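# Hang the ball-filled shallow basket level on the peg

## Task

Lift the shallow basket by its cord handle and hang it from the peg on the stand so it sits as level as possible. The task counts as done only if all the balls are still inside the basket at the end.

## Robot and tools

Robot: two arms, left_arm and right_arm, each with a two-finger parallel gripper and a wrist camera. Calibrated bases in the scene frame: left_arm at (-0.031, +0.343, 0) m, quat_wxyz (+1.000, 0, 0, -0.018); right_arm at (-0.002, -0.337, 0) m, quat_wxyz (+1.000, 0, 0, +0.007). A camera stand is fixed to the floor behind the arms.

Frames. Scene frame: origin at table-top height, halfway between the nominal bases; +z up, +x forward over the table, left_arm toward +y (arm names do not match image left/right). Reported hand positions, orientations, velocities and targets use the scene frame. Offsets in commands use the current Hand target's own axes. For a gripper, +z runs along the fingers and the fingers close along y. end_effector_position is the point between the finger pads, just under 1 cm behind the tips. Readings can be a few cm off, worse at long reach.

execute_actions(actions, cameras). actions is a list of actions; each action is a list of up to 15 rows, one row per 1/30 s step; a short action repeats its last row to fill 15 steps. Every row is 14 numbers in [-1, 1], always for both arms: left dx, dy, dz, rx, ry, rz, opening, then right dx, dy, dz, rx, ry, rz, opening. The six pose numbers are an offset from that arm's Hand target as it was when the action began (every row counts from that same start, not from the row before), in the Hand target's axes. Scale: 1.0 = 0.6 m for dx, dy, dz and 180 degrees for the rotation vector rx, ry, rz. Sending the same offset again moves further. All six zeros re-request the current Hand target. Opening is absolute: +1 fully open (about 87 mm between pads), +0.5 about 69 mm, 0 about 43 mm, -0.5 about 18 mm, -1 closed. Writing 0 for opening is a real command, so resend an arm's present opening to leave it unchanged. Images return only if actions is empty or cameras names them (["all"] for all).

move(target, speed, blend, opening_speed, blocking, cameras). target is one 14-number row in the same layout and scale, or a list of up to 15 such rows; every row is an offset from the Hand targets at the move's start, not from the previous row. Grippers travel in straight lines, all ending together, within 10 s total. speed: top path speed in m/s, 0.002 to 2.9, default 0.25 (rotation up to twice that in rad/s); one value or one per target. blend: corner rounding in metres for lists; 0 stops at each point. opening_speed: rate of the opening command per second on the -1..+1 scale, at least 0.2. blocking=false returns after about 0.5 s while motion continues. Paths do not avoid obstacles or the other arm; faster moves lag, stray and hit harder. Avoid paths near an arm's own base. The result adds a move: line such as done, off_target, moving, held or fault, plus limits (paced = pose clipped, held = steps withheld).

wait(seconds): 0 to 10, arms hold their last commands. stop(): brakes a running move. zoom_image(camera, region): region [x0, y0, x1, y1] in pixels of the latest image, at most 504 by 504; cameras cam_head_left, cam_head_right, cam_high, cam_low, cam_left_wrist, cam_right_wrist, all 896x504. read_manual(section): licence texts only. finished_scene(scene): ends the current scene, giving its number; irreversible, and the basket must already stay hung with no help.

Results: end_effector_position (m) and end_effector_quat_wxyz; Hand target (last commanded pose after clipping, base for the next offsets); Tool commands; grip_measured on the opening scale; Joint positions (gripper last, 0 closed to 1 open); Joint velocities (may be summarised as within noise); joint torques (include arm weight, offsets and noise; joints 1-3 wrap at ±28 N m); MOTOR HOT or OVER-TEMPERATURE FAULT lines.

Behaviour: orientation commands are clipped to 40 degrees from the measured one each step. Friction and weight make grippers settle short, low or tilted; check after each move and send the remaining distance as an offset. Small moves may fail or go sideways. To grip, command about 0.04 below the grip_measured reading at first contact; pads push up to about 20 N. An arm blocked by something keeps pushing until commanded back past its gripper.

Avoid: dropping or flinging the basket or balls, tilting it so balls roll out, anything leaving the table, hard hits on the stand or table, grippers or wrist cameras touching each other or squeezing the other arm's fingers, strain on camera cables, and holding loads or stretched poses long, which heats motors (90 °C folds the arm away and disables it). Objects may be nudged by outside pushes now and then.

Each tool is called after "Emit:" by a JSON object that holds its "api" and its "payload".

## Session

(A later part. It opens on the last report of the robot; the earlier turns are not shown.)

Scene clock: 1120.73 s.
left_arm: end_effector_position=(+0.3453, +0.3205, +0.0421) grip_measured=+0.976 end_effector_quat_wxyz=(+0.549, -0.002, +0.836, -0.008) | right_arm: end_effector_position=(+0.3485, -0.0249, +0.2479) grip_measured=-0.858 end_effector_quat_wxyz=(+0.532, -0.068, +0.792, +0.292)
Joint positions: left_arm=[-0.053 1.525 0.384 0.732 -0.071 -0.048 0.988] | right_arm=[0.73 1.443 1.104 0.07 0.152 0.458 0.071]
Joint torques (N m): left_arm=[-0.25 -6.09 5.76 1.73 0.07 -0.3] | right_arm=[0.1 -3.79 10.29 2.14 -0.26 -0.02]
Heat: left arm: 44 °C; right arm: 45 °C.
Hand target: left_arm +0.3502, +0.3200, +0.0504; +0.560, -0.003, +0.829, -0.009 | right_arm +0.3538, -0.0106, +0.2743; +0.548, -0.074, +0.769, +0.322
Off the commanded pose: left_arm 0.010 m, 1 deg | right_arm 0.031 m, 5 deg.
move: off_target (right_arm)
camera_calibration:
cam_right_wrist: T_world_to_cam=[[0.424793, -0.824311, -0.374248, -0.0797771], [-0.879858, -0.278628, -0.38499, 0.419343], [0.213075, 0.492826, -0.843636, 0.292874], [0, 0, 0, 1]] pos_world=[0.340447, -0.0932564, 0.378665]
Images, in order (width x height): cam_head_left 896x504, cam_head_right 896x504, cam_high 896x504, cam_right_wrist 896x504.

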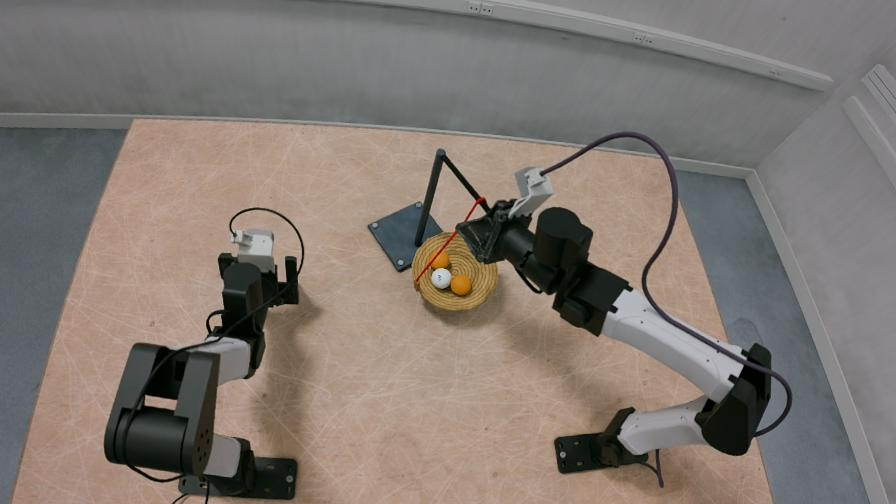

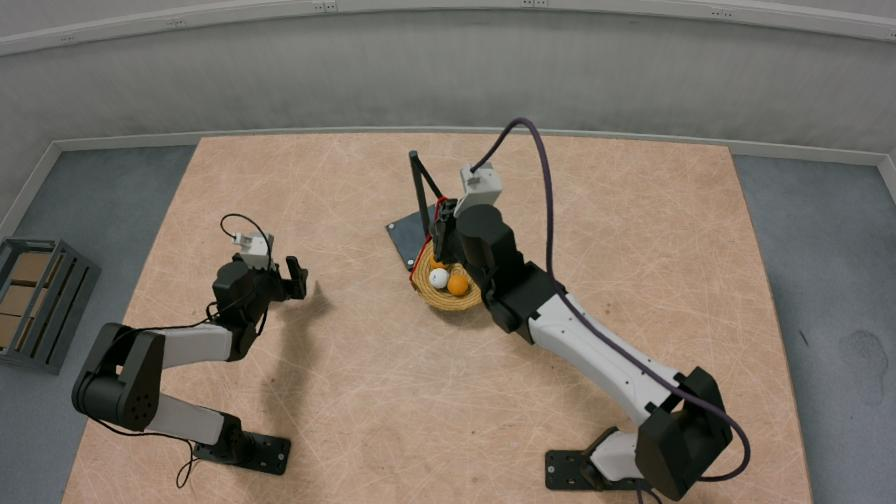

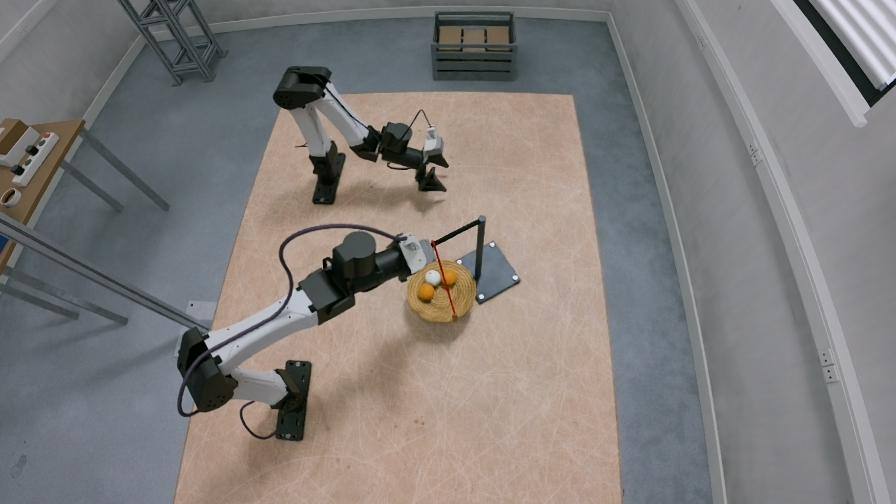

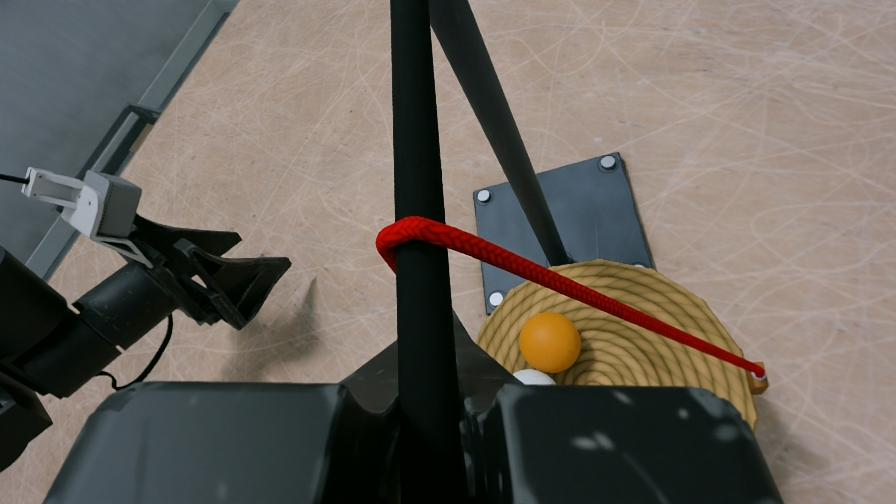

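Emit:
{"api": "move", "payload": {"target": [0,0,0,0,0,0,1,-0.0178,0.0083,-0.0038,0,0,0,-0.95], "speed": 0.03, "cameras": ["cam_head_left","cam_high","cam_right_wrist"]}}

Emit:
{"api": "zoom_image", "payload": {"camera": "cam_head_left", "region": [395, 185, 515, 325]}}

Emit:
{"api": "zoom_image", "payload": {"camera": "cam_high", "region": [390, 210, 490, 330]}}

Scene clock: 1135.67 s.
left_arm: end_effector_position=(+0.3453, +0.3205, +0.0421) grip_measured=+0.976 end_effector_quat_wxyz=(+0.549, -0.002, +0.836, -0.008) | right_arm: end_effector_position=(+0.3467, -0.0265, +0.2473) grip_measured=-0.861 end_effector_quat_wxyz=(+0.521, -0.071, +0.802, +0.284)
Joint positions: left_arm=[-0.053 1.525 0.384 0.732 -0.071 -0.048 0.988] | right_arm=[0.73 1.446 1.136 0.007 0.152 0.458 0.07]
Joint torques (N m): left_arm=[-0.24 -5.97 5.79 1.74 0.06 -0.29] | right_arm=[0.12 -4.64 10.96 2.26 -0.25 -0.04]
Heat: left arm: 44 °C; right arm: 47 °C.
Hand target: left_arm +0.3502, +0.3200, +0.0504; +0.560, -0.003, +0.829, -0.009 | right_arm +0.3537, -0.0104, +0.2863; +0.548, -0.074, +0.769, +0.322
Off the commanded pose: left_arm 0.010 m, 1 deg | right_arm 0.043 m, 7 deg.
move: off_target (right_arm)
camera_calibration:
cam_right_wrist: T_world_to_cam=[[0.415579, -0.832865, -0.365555, -0.0797345], [-0.889239, -0.287562, -0.355756, 0.412893], [0.191177, 0.472911, -0.86012, 0.304654], [0, 0, 0, 1]] pos_world=[0.342054, -0.09175, 0.379781]
Images, in order (width x height): cam_head_left 896x504, cam_high 896x504, cam_right_wrist 896x504.

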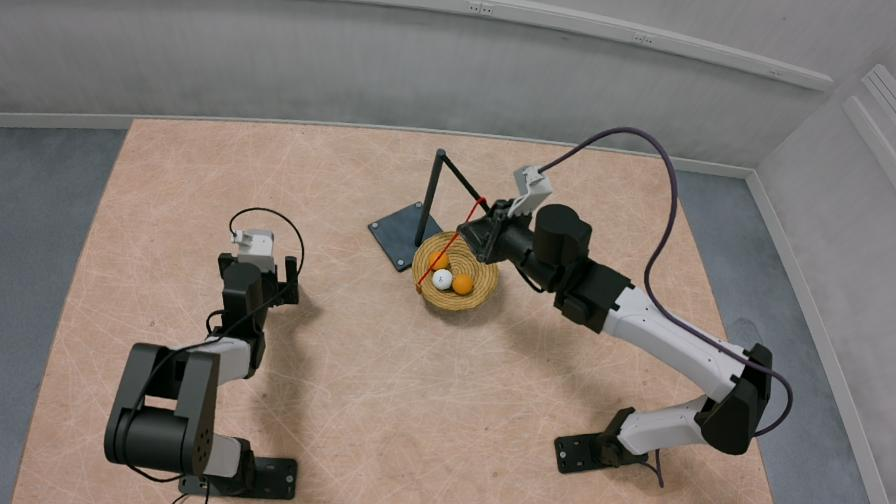

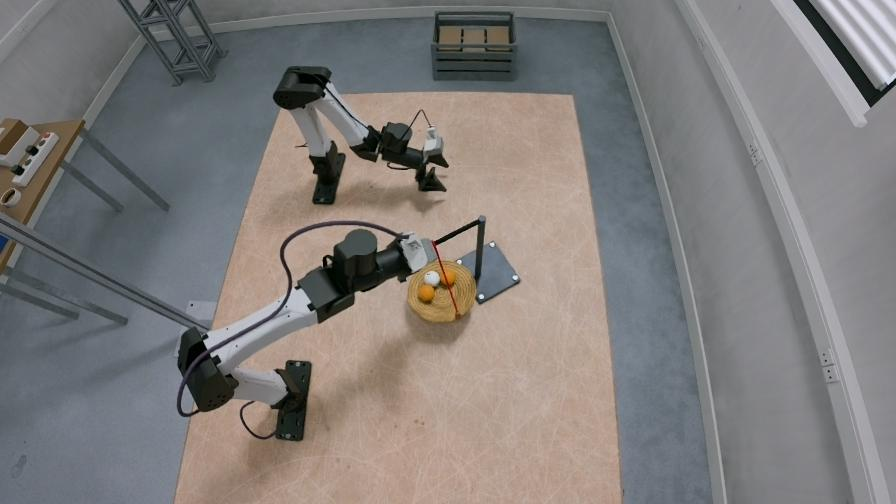

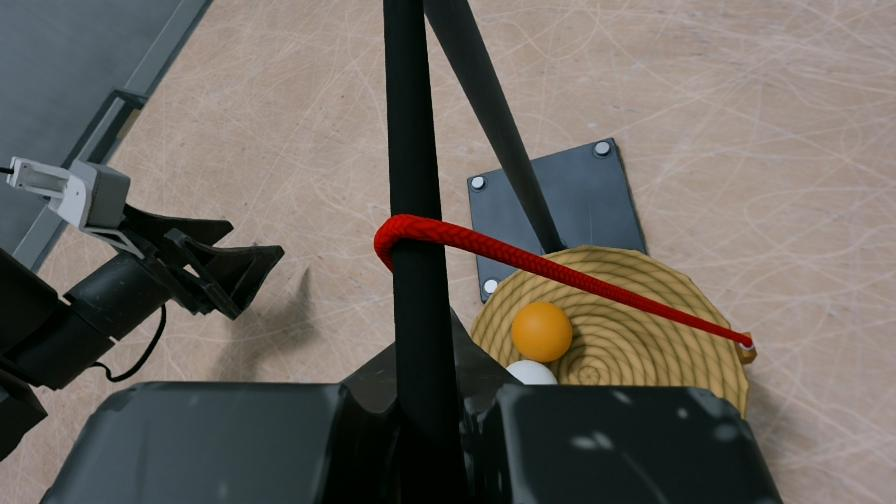

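Scaled by 3.600 from the camera's 896x504 image, which has a finer 1280x720 frame.

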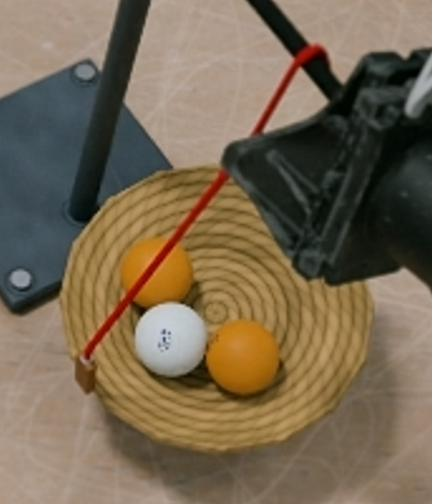

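Scaled by 4.200 from the camera's 896x504 image, which has a finer 1280x720 frame.

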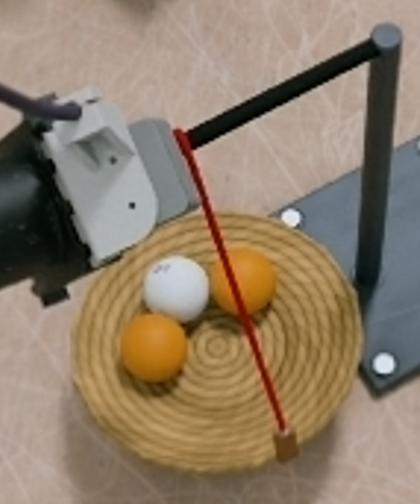

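Emit:
{"api": "move", "payload": {"target": [0,0,0,0,0,0,1,0.0534,-0.0249,0.0114,0,0,0,-0.95], "speed": 0.06, "cameras": ["cam_head_left","cam_right_wrist"]}}

Scene clock: 1155.03 s.
left_arm: end_effector_position=(+0.3453, +0.3205, +0.0421) grip_measured=+0.976 end_effector_quat_wxyz=(+0.549, -0.002, +0.836, -0.008) | right_arm: end_effector_position=(+0.3505, -0.0232, +0.2489) grip_measured=-0.857 end_effector_quat_wxyz=(+0.542, -0.066, +0.782, +0.300)
Joint positions: left_arm=[-0.053 1.525 0.384 0.732 -0.071 -0.048 0.988] | right_arm=[0.73 1.444 1.08 0.127 0.152 0.458 0.071]
Joint torques (N m): left_arm=[-0.1 -6.08 5.78 1.75 0.05 -0.27] | right_arm=[0.18 -2.7 5.83 2.46 -0.26 -0.01]
Heat: left arm: 44 °C; right arm: 48 °C.
Hand target: left_arm +0.3502, +0.3200, +0.0504; +0.560, -0.003, +0.829, -0.009 | right_arm +0.3536, -0.0105, +0.2504; +0.548, -0.074, +0.769, +0.322
Off the commanded pose: left_arm 0.010 m, 1 deg | right_arm 0.013 m, 3 deg.
move: off_target (right_arm)
camera_calibration:
cam_right_wrist: T_world_to_cam=[[0.433161, -0.816499, -0.381706, -0.0798132], [-0.870797, -0.269841, -0.410972, 0.425448], [0.232559, 0.510406, -0.82789, 0.282124], [0, 0, 0, 1]] pos_world=[0.33944, -0.0943618, 0.37795]
Images, in order (width x height): cam_head_left 896x504, cam_right_wrist 896x504.

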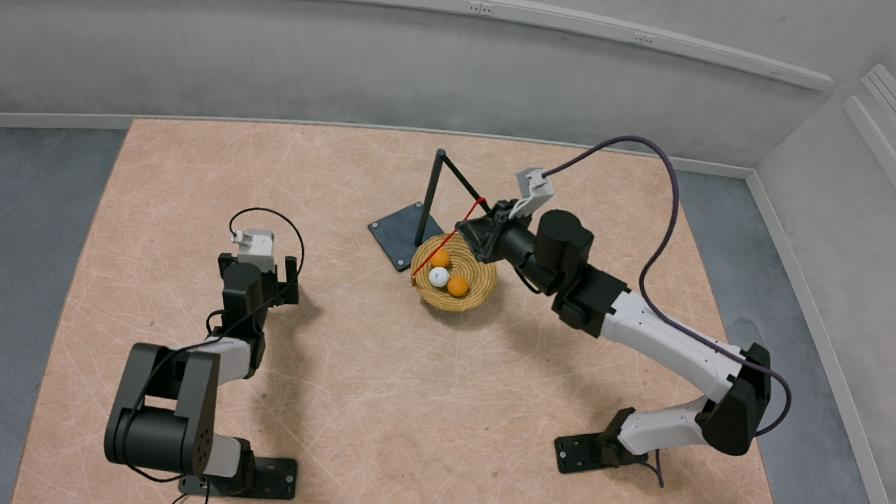

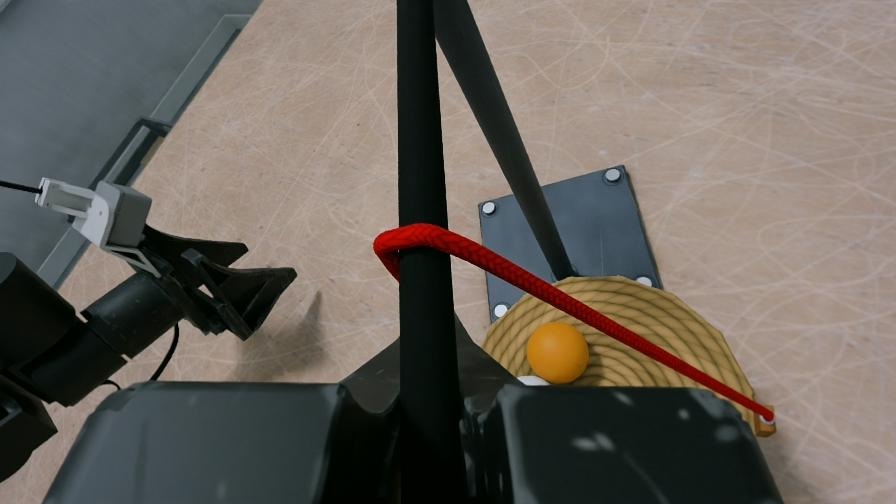

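Emit:
{"api": "move", "payload": {"target": [[0,0,0,0,0,0,1,0.008,-0.004,0.002,0,0,0,-0.95],[0,0,0,0,0,0,1,0.008,-0.004,0.002,0,0,0,-0.3]], "speed": 0.03, "opening_speed": 0.5, "cameras": ["cam_head_left","cam_right_wrist"]}}

Scene clock: 1173.73 s.
left_arm: end_effector_position=(+0.3453, +0.3205, +0.0421) grip_measured=+0.976 end_effector_quat_wxyz=(+0.549, -0.002, +0.836, -0.008) | right_arm: end_effector_position=(+0.3543, -0.0263, +0.2487) grip_measured=-0.301 end_effector_quat_wxyz=(+0.553, -0.058, +0.775, +0.300)
Joint positions: left_arm=[-0.053 1.525 0.384 0.732 -0.071 -0.048 0.988] | right_arm=[0.725 1.442 1.054 0.174 0.165 0.458 0.349]
Joint torques (N m): left_arm=[-0.13 -5.98 5.81 1.68 0.07 -0.25] | right_arm=[0.64 -2.22 6.22 2.26 -0.37 -0.02]
Heat: left arm: 44 °C; right arm: 45 °C.
Hand target: left_arm +0.3502, +0.3200, +0.0504; +0.560, -0.003, +0.829, -0.009 | right_arm +0.3539, -0.0106, +0.2448; +0.548, -0.074, +0.769, +0.322
Off the commanded pose: left_arm 0.010 m, 1 deg | right_arm 0.016 m, 3 deg.
move: off_target (right_arm); target 2's new opening was sent with right_arm's hand 0.013 m and 2 deg from that target
camera_calibration:
cam_right_wrist: T_world_to_cam=[[0.426274, -0.818601, -0.384945, -0.0807915], [-0.867122, -0.24856, -0.431646, 0.432211], [0.257664, 0.517794, -0.815781, 0.270878], [0, 0, 0, 1]] pos_world=[0.339424, -0.0989641, 0.376439]
Images, in order (width x height): cam_head_left 896x504, cam_right_wrist 896x504.

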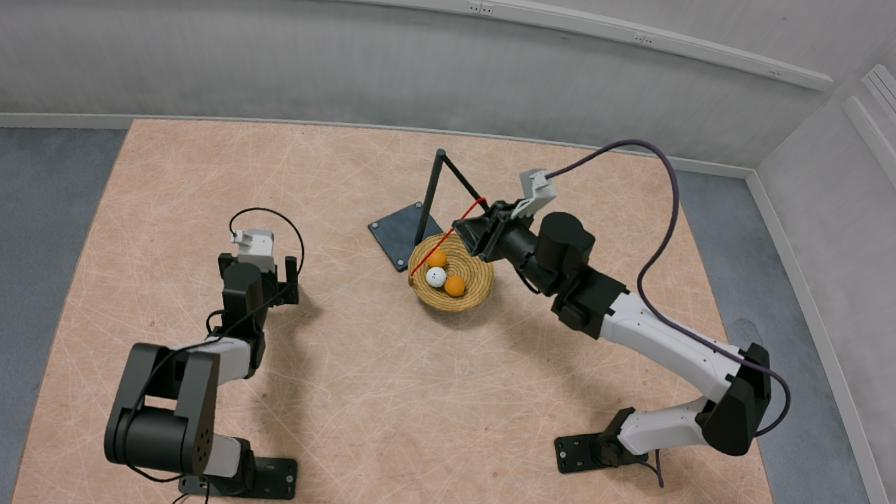

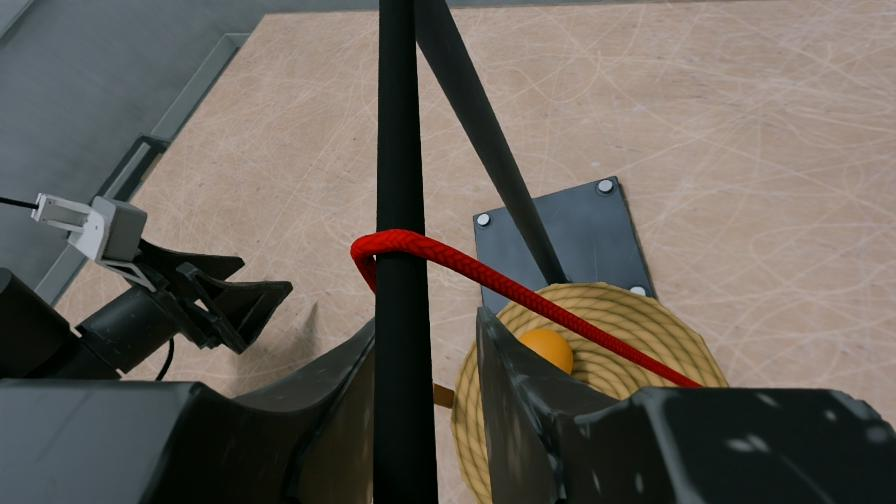

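Emit:
{"api": "move", "payload": {"target": [0,0,0,0,0,0,1,0.0078,-0.0133,0.0025,0,0,0,-0.3], "speed": 0.04, "cameras": ["cam_right_wrist"]}}

Scene clock: 1190.67 s.
left_arm: end_effector_position=(+0.3453, +0.3205, +0.0421) grip_measured=+0.976 end_effector_quat_wxyz=(+0.549, -0.002, +0.836, -0.008) | right_arm: end_effector_position=(+0.3553, -0.0245, +0.2504) grip_measured=-0.301 end_effector_quat_wxyz=(+0.560, -0.059, +0.765, +0.312)
Joint positions: left_arm=[-0.053 1.525 0.384 0.732 -0.071 -0.048 0.988] | right_arm=[0.719 1.442 1.031 0.23 0.145 0.458 0.35]
Joint torques (N m): left_arm=[-0.25 -6.15 5.74 1.73 0.05 -0.26] | right_arm=[-0.35 -1.92 5.85 2.05 -0.33 -0.05]
Heat: left arm: 44 °C; right arm: 45 °C.
Hand target: left_arm +0.3502, +0.3200, +0.0504; +0.560, -0.003, +0.829, -0.009 | right_arm +0.3570, -0.0149, +0.2370; +0.548, -0.074, +0.769, +0.322
Off the commanded pose: left_arm 0.010 m, 1 deg | right_arm 0.017 m, 2 deg.
move: off_target (right_arm)
camera_calibration:
cam_right_wrist: T_world_to_cam=[[0.445331, -0.803269, -0.395524, -0.0829507], [-0.854432, -0.249218, -0.455892, 0.435866], [0.267632, 0.540971, -0.797323, 0.263535], [0, 0, 0, 1]] pos_world=[0.338828, -0.100571, 0.376021]
Images, in order (width x height): cam_right_wrist 896x504.

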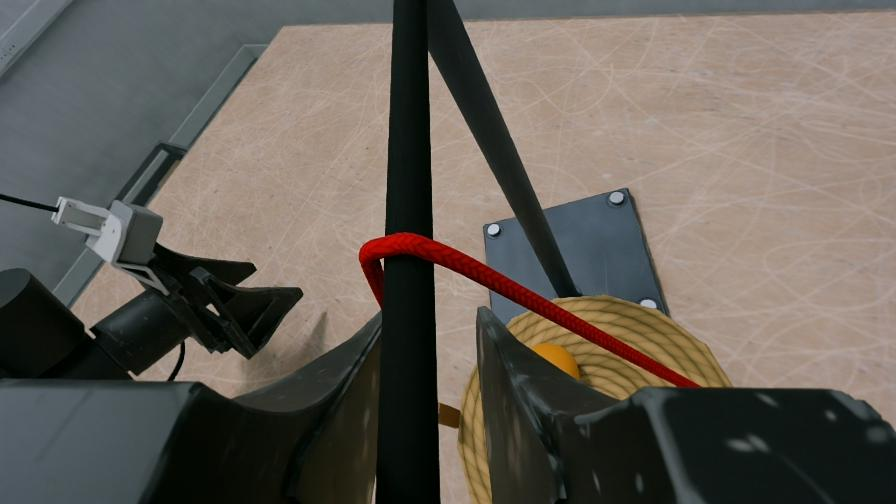

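Emit:
{"api": "move", "payload": {"target": [[0,0,0,0,0,0,1,0,0,0,0,0,0,0.5],[0,0,0,0,0,0,1,0.07,-0.02,0.018,0,0,0,0.5]], "speed": 0.05, "opening_speed": 1.0, "cameras": ["cam_right_wrist","cam_head_left"]}}

Scene clock: 1220.70 s.
left_arm: end_effector_position=(+0.3453, +0.3205, +0.0421) grip_measured=+0.976 end_effector_quat_wxyz=(+0.549, -0.002, +0.836, -0.008) | right_arm: end_effector_position=(+0.3619, -0.0198, +0.2502) grip_measured=+0.500 end_effector_quat_wxyz=(+0.604, -0.047, +0.717, +0.345)
Joint positions: left_arm=[-0.053 1.525 0.384 0.732 -0.071 -0.048 0.988] | right_arm=[0.718 1.473 0.909 0.529 0.148 0.458 0.75]
Joint torques (N m): left_arm=[-0.17 -6.13 5.71 1.74 0.06 -0.27] | right_arm=[1.5 -0.54 4.74 1 -0.22 0]
Heat: left arm: 44 °C; right arm: 43 °C.
Hand target: left_arm +0.3502, +0.3200, +0.0504; +0.560, -0.003, +0.829, -0.009 | right_arm +0.3548, -0.0080, +0.1926; +0.548, -0.074, +0.769, +0.322
Off the commanded pose: left_arm 0.010 m, 1 deg | right_arm 0.059 m, 10 deg.
move: off_target (right_arm)
camera_calibration:
cam_right_wrist: T_world_to_cam=[[0.487256, -0.764784, -0.42153, -0.0899945], [-0.798979, -0.195614, -0.568655, 0.451758], [0.352441, 0.613874, -0.70636, 0.207098], [0, 0, 0, 1]] pos_world=[0.331805, -0.107588, 0.365245]
Images, in order (width x height): cam_head_left 896x504, cam_right_wrist 896x504.

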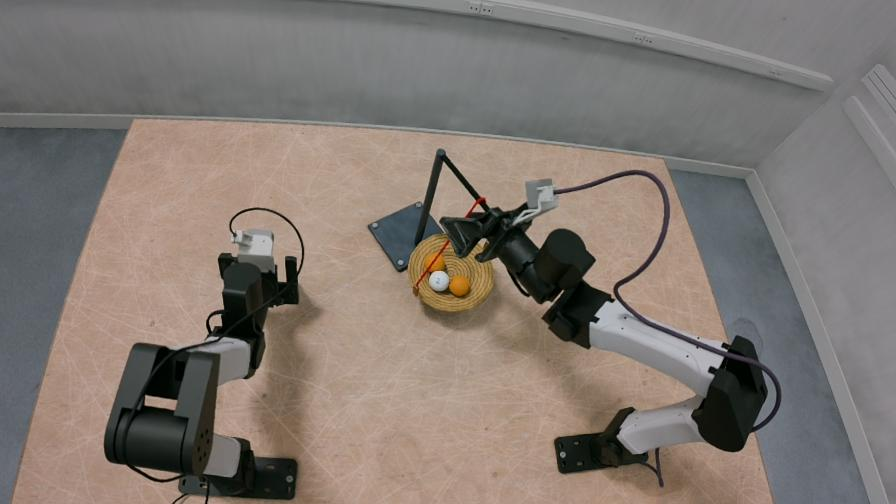

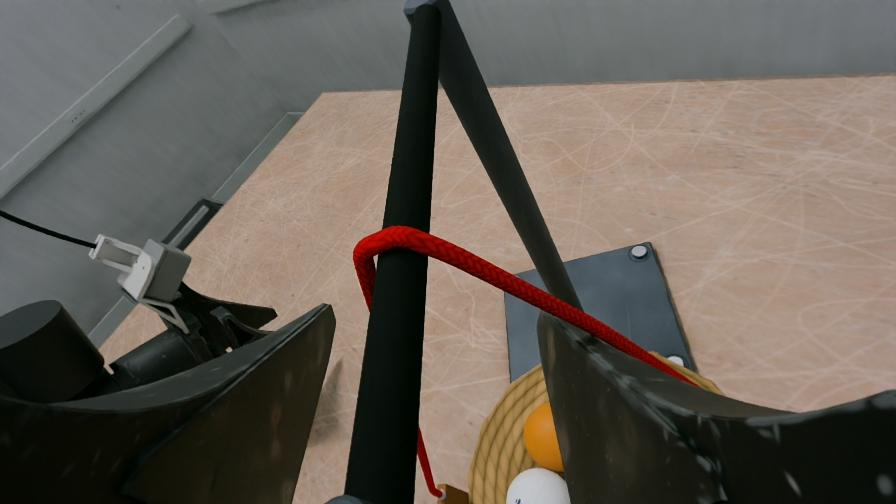

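Emit:
{"api": "move", "payload": {"target": [[0,0,0,0,0,0,1,-0.1005,0.0373,-0.0208,0,0,0,0.5],[0,0,0,0,0,0,1,-0.1005,0.0373,-0.0808,0,0,0,0.5]], "speed": 0.05, "cameras": ["cam_right_wrist","cam_head_left"]}}

Scene clock: 1232.77 s.
left_arm: end_effector_position=(+0.3453, +0.3205, +0.0421) grip_measured=+0.976 end_effector_quat_wxyz=(+0.549, -0.002, +0.836, -0.008) | right_arm: end_effector_position=(+0.3364, -0.0329, +0.2623) grip_measured=+0.500 end_effector_quat_wxyz=(+0.549, -0.069, +0.771, +0.316)
Joint positions: left_arm=[-0.053 1.525 0.384 0.732 -0.071 -0.048 0.988] | right_arm=[0.725 1.362 1.032 0.129 0.126 0.458 0.75]
Joint torques (N m): left_arm=[-0.17 -6.13 5.72 1.73 0.08 -0.24] | right_arm=[0.62 -5.9 5.44 1.76 -0.02 -0.01]
Heat: left arm: 44 °C; right arm: 42 °C.
Hand target: left_arm +0.3502, +0.3200, +0.0504; +0.560, -0.003, +0.829, -0.009 | right_arm +0.3293, -0.0328, +0.2650; +0.548, -0.074, +0.769, +0.322
Off the commanded pose: left_arm 0.010 m, 1 deg | right_arm 0.008 m, 1 deg.
move: done
camera_calibration:
cam_right_wrist: T_world_to_cam=[[0.458762, -0.796095, -0.394679, -0.0810674], [-0.855443, -0.275569, -0.438497, 0.417911], [0.240324, 0.538791, -0.807434, 0.294355], [0, 0, 0, 1]] pos_world=[0.323949, -0.10797, 0.388929]
Images, in order (width x height): cam_head_left 896x504, cam_right_wrist 896x504.

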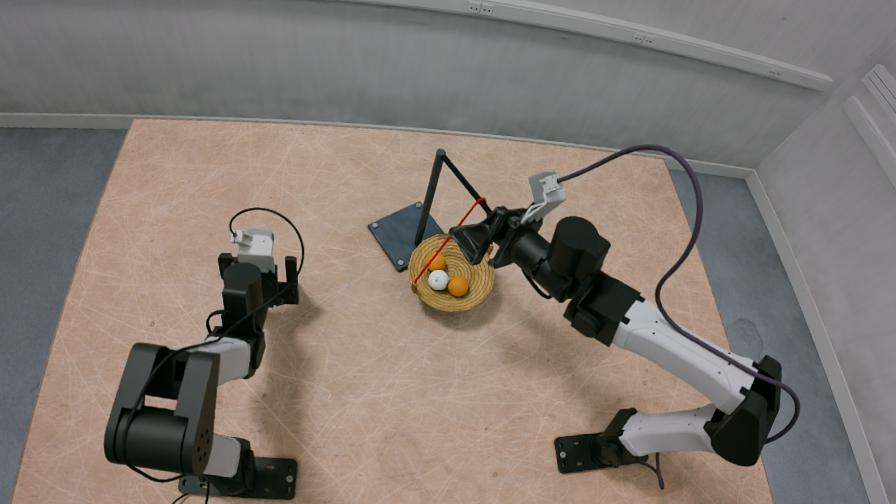

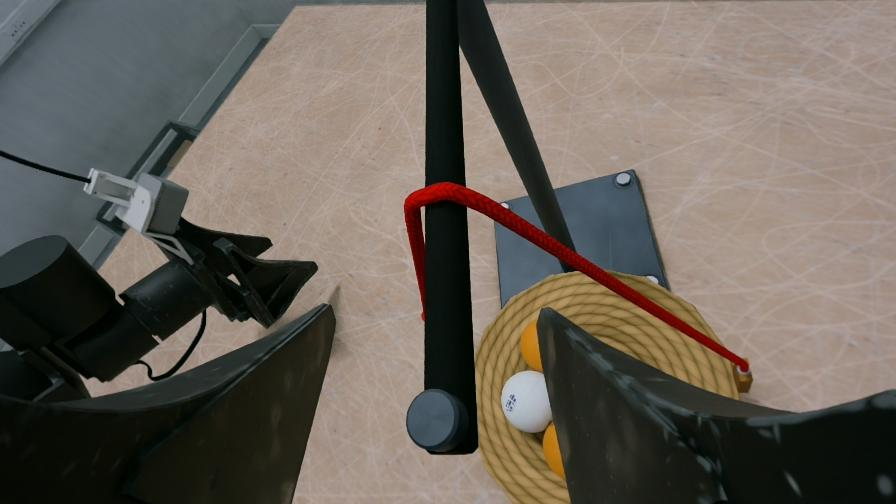

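Emit:
{"api": "move", "payload": {"target": [[0,0,0,0,0,0,1,0.0008,-0.0093,-0.0665,0,0,0,0.5],[0,0,0,0,0,0,1,0.208,-0.0142,-0.0388,0,0,0,0.0]], "speed": [0.08,0.12], "blend": [0.01,0], "cameras": ["cam_right_wrist","cam_head_left"]}}

Scene clock: 1288.33 s.
left_arm: end_effector_position=(+0.3453, +0.3205, +0.0421) grip_measured=+0.976 end_effector_quat_wxyz=(+0.549, -0.002, +0.836, -0.008) | right_arm: end_effector_position=(+0.2676, -0.0237, +0.1613) grip_measured=+0.000 end_effector_quat_wxyz=(+0.551, -0.078, +0.766, +0.323)
Joint positions: left_arm=[-0.053 1.525 0.384 0.732 -0.071 -0.048 0.988] | right_arm=[0.928 1.328 0.572 0.561 0.305 0.488 0.5]
Joint torques (N m): left_arm=[-0.25 -6.08 5.85 1.73 0.06 -0.24] | right_arm=[0.65 -2.41 5 1.88 0.19 0.12]
Heat: left arm: 44 °C; right arm: 40 °C.
Hand target: left_arm +0.3502, +0.3200, +0.0504; +0.560, -0.003, +0.829, -0.009 | right_arm +0.2663, -0.0231, +0.1549; +0.548, -0.074, +0.769, +0.322
Off the commanded pose: left_arm 0.010 m, 1 deg | right_arm 0.007 m, 1 deg.
move: done
camera_calibration:
cam_right_wrist: T_world_to_cam=[[0.481287, -0.783805, -0.392443, -0.0880827], [-0.843269, -0.291793, -0.451393, 0.315742], [0.239292, 0.548185, -0.801394, 0.223946], [0, 0, 0, 1]] pos_world=[0.25506, -0.099672, 0.287425]
Images, in order (width x height): cam_head_left 896x504, cam_right_wrist 896x504.

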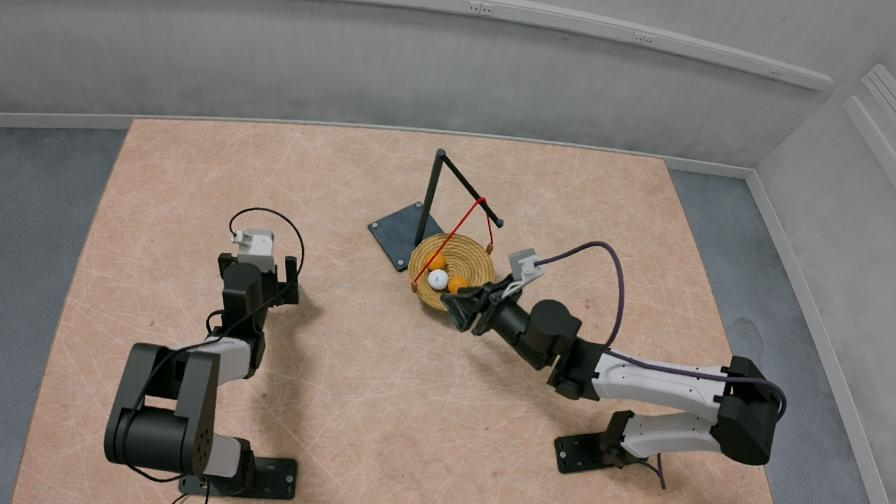

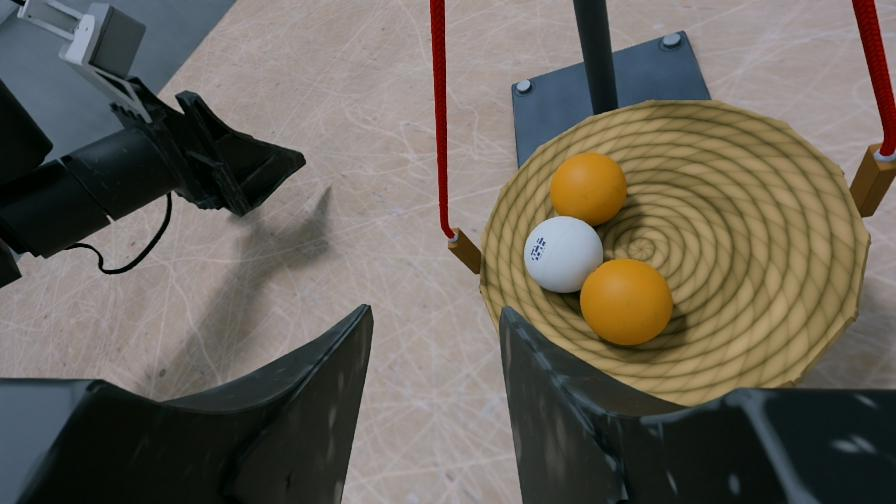

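Emit:
{"api": "move", "payload": {"target": [0,0,0,0,0,0,1,0.02,-0.0033,0.1233,0,0,0,0.0], "speed": 0.06, "cameras": ["cam_right_wrist","cam_head_left"]}}

Scene clock: 1300.53 s.
left_arm: end_effector_position=(+0.3453, +0.3205, +0.0421) grip_measured=+0.976 end_effector_quat_wxyz=(+0.549, -0.002, +0.836, -0.008) | right_arm: end_effector_position=(+0.3144, +0.0148, +0.1221) grip_measured=+0.000 end_effector_quat_wxyz=(+0.542, -0.076, +0.776, +0.314)
Joint positions: left_arm=[-0.053 1.525 0.384 0.732 -0.071 -0.048 0.988] | right_arm=[0.882 1.667 0.725 0.717 0.269 0.488 0.5]
Joint torques (N m): left_arm=[-0.34 -6 5.72 1.7 0.06 -0.27] | right_arm=[-0.76 -4.04 7.53 1.92 -0.05 -0.02]
Heat: left arm: 44 °C; right arm: 40 °C.
Hand target: left_arm +0.3502, +0.3200, +0.0504; +0.560, -0.003, +0.829, -0.009 | right_arm +0.3212, +0.0209, +0.1290; +0.548, -0.074, +0.769, +0.322
Off the commanded pose: left_arm 0.010 m, 1 deg | right_arm 0.012 m, 1 deg.
move: off_target (right_arm)
camera_calibration:
cam_right_wrist: T_world_to_cam=[[0.463363, -0.796443, -0.388552, -0.0904671], [-0.856991, -0.29115, -0.425203, 0.349884], [0.225524, 0.530009, -0.817453, 0.16676], [0, 0, 0, 1]] pos_world=[0.304159, -0.0585671, 0.249939]
Images, in order (width x height): cam_head_left 896x504, cam_right_wrist 896x504.

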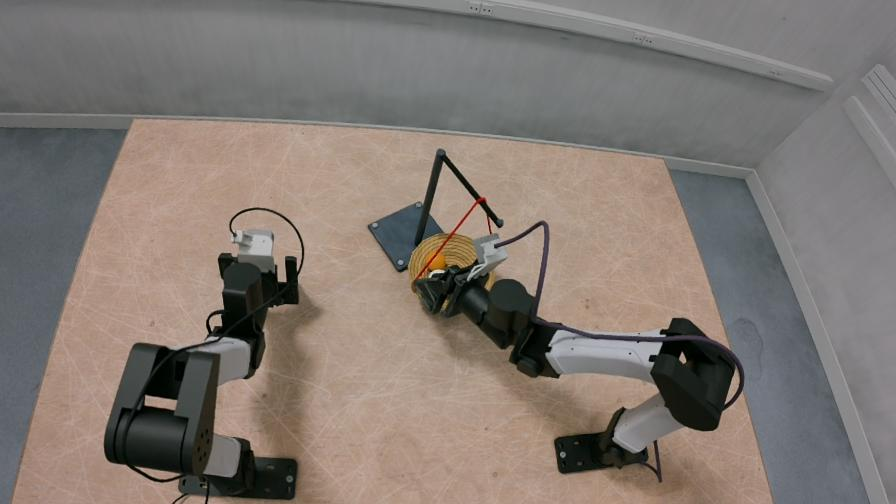

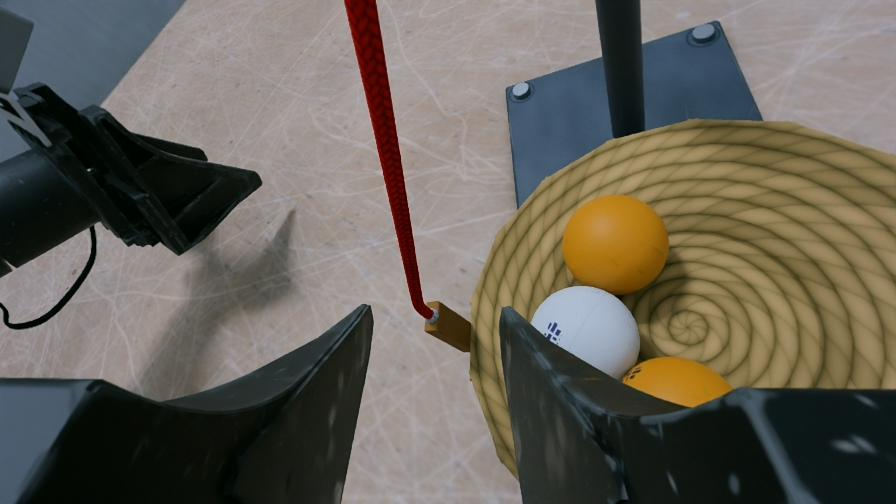

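Emit:
{"api": "move", "payload": {"target": [0,0,0,0,0,0,1,-0.02,0.004,0.017,0,0,0,0.0], "speed": 0.05, "cameras": ["cam_right_wrist"]}}

Scene clock: 1312.43 s.
left_arm: end_effector_position=(+0.3453, +0.3205, +0.0421) grip_measured=+0.976 end_effector_quat_wxyz=(+0.549, -0.002, +0.836, -0.008) | right_arm: end_effector_position=(+0.3272, +0.0216, +0.1367) grip_measured=+0.000 end_effector_quat_wxyz=(+0.547, -0.072, +0.770, +0.320)
Joint positions: left_arm=[-0.053 1.525 0.384 0.732 -0.071 -0.048 0.988] | right_arm=[0.864 1.68 0.789 0.687 0.251 0.488 0.5]
Joint torques (N m): left_arm=[-0.21 -6.12 5.65 1.73 0.06 -0.24] | right_arm=[-0.7 -4.29 7.65 1.73 -0.02 -0.06]
Heat: left arm: 44 °C; right arm: 40 °C.
Hand target: left_arm +0.3502, +0.3200, +0.0504; +0.560, -0.003, +0.829, -0.009 | right_arm +0.3329, +0.0259, +0.1389; +0.548, -0.074, +0.769, +0.322
Off the commanded pose: left_arm 0.010 m, 1 deg | right_arm 0.007 m, 0 deg.
move: done
camera_calibration:
cam_right_wrist: T_world_to_cam=[[0.4668, -0.789429, -0.398621, -0.0852184], [-0.852782, -0.282432, -0.439312, 0.369351], [0.234223, 0.545008, -0.80505, 0.167363], [0, 0, 0, 1]] pos_world=[0.315556, -0.0541714, 0.263026]
Images, in order (width x height): cam_right_wrist 896x504.

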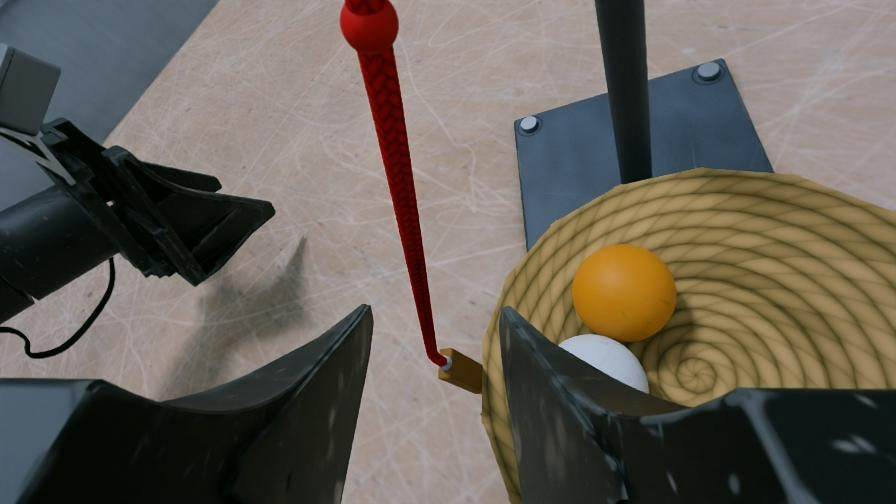

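Emit:
{"api": "move", "payload": {"target": [0,0,0,0,0,0,1,0,0,0,0,0,0,-0.95], "opening_speed": 0.5, "cameras": ["cam_right_wrist","cam_high"]}}

Scene clock: 1318.53 s.
left_arm: end_effector_position=(+0.3453, +0.3205, +0.0421) grip_measured=+0.976 end_effector_quat_wxyz=(+0.549, -0.002, +0.836, -0.008) | right_arm: end_effector_position=(+0.3271, +0.0216, +0.1365) grip_measured=-0.883 end_effector_quat_wxyz=(+0.547, -0.072, +0.770, +0.320)
Joint positions: left_arm=[-0.053 1.525 0.384 0.732 -0.071 -0.048 0.988] | right_arm=[0.864 1.68 0.789 0.686 0.25 0.488 0.058]
Joint torques (N m): left_arm=[-0.17 -6.04 5.85 1.72 0.07 -0.27] | right_arm=[-0.73 -4.33 7.62 1.74 -0.03 -0.07]
Heat: left arm: 44 °C; right arm: 41 °C.
Hand target: left_arm +0.3502, +0.3200, +0.0504; +0.560, -0.003, +0.829, -0.009 | right_arm +0.3328, +0.0258, +0.1388; +0.548, -0.074, +0.769, +0.322
Off the commanded pose: left_arm 0.010 m, 1 deg | right_arm 0.008 m, 0 deg.
move: done
camera_calibration:
cam_right_wrist: T_world_to_cam=[[0.466866, -0.789517, -0.39837, -0.0853103], [-0.852914, -0.283003, -0.438688, 0.369139], [0.233612, 0.544584, -0.805514, 0.167439], [0, 0, 0, 1]] pos_world=[0.315556, -0.0540713, 0.262827]
Images, in order (width x height): cam_high 896x504, cam_right_wrist 896x504.

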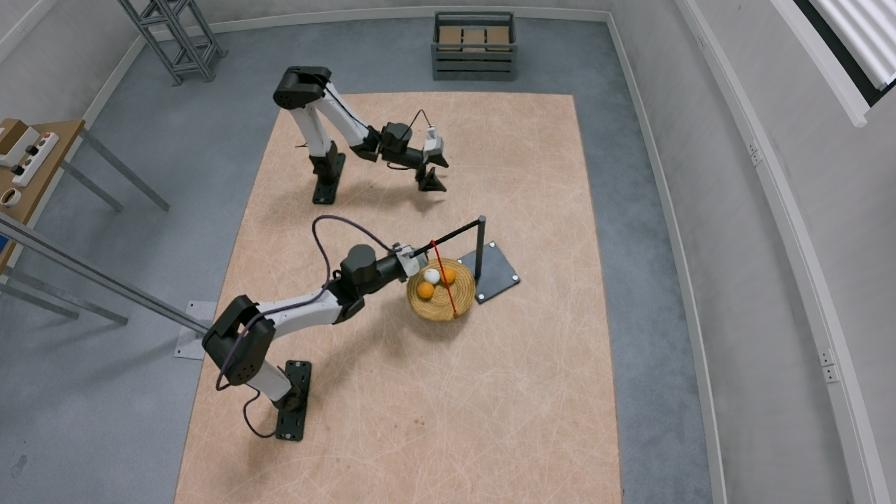

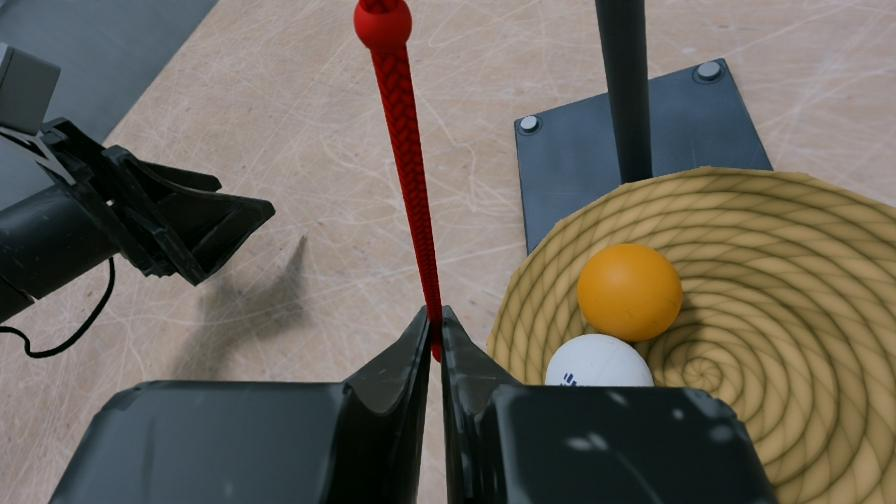

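Emit:
{"api": "move", "payload": {"target": [0,0,0,0,0,0,1,-0.0119,0.0055,-0.0026,0,0,0,-0.95], "speed": 0.03, "cameras": ["cam_right_wrist","cam_high","cam_head_left","cam_head_right"]}}

Emit:
{"api": "zoom_image", "payload": {"camera": "cam_head_left", "region": [395, 185, 515, 325]}}

Emit:
{"api": "zoom_image", "payload": {"camera": "cam_head_right", "region": [395, 185, 515, 325]}}

Scene clock: 1327.43 s.
left_arm: end_effector_position=(+0.3453, +0.3205, +0.0421) grip_measured=+0.976 end_effector_quat_wxyz=(+0.549, -0.002, +0.836, -0.008) | right_arm: end_effector_position=(+0.3278, +0.0224, +0.1362) grip_measured=-0.883 end_effector_quat_wxyz=(+0.543, -0.074, +0.775, +0.316)
Joint positions: left_arm=[-0.053 1.525 0.384 0.732 -0.071 -0.048 0.988] | right_arm=[0.864 1.68 0.805 0.655 0.25 0.488 0.058]
Joint torques (N m): left_arm=[-0.21 -5.98 5.83 1.73 0.07 -0.29] | right_arm=[-0.75 -5.91 7.64 1.72 -0.02 -0.07]
Heat: left arm: 44 °C; right arm: 42 °C.
Hand target: left_arm +0.3502, +0.3200, +0.0504; +0.560, -0.003, +0.829, -0.009 | right_arm +0.3328, +0.0259, +0.1469; +0.548, -0.074, +0.769, +0.322
Off the commanded pose: left_arm 0.010 m, 1 deg | right_arm 0.012 m, 1 deg.
move: off_target (right_arm)
camera_calibration:
cam_right_wrist: T_world_to_cam=[[0.463409, -0.793832, -0.393806, -0.0845066], [-0.856916, -0.288244, -0.42733, 0.369701], [0.225716, 0.535487, -0.813822, 0.17059], [0, 0, 0, 1]] pos_world=[0.317459, -0.0518687, 0.263535]
Images, in order (width x height): cam_head_left 896x504, cam_head_right 896x504, cam_high 896x504, cam_right_wrist 896x504.

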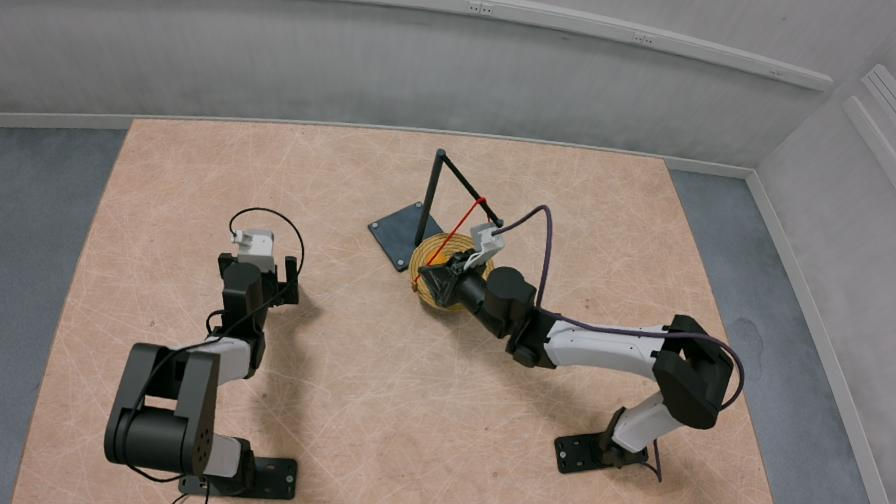

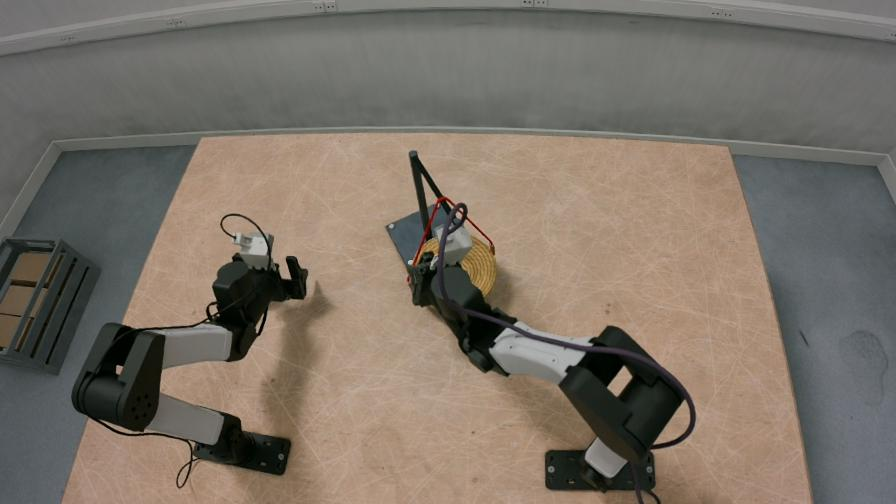

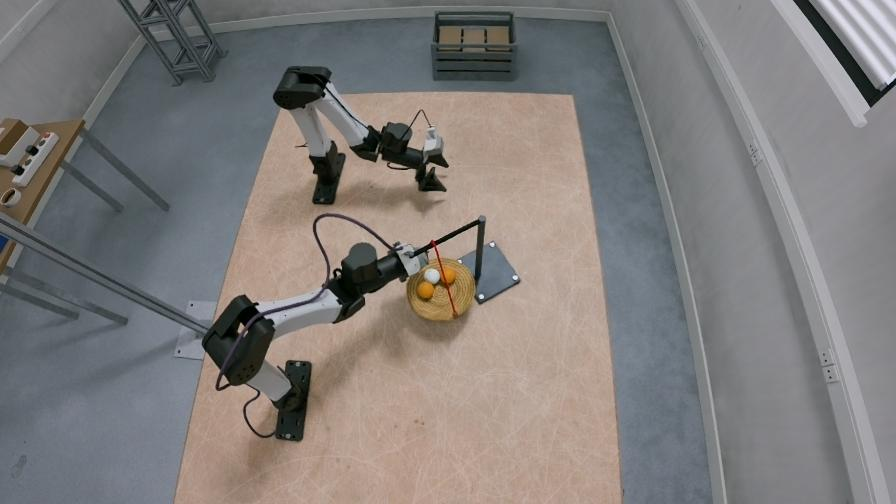

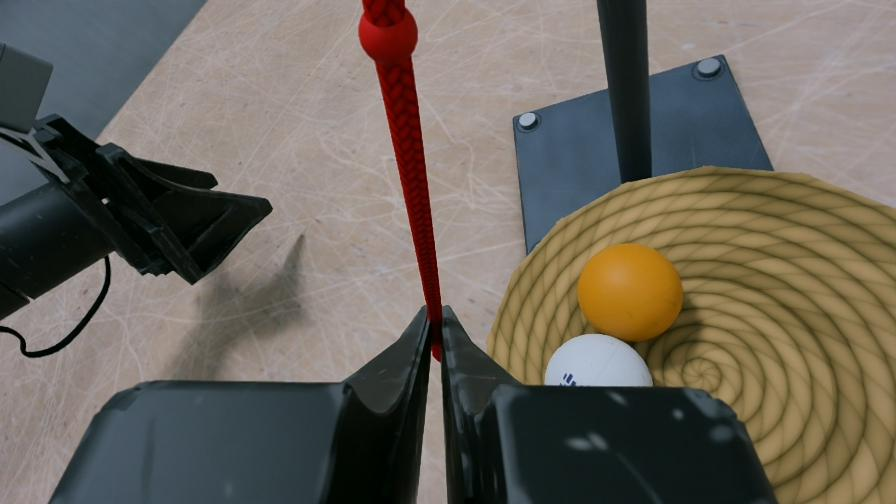

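Scaled by 3.600 from the camera's 896x504 image, which has a finer 1280x720 frame.

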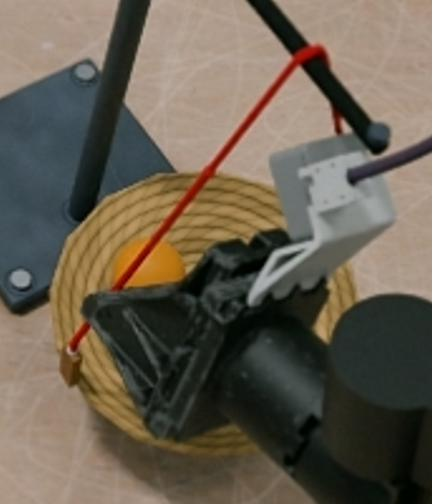

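Scaled by 3.600 from the camera's 896x504 image, which has a finer 1280x720 frame.

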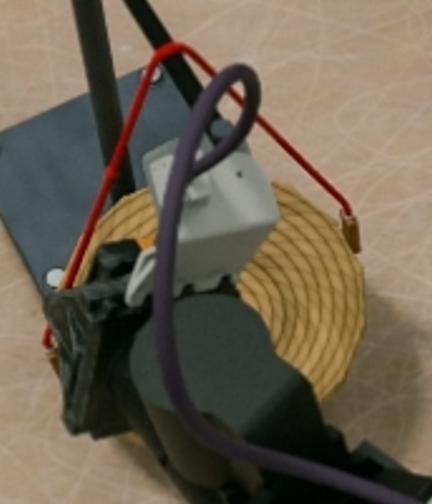

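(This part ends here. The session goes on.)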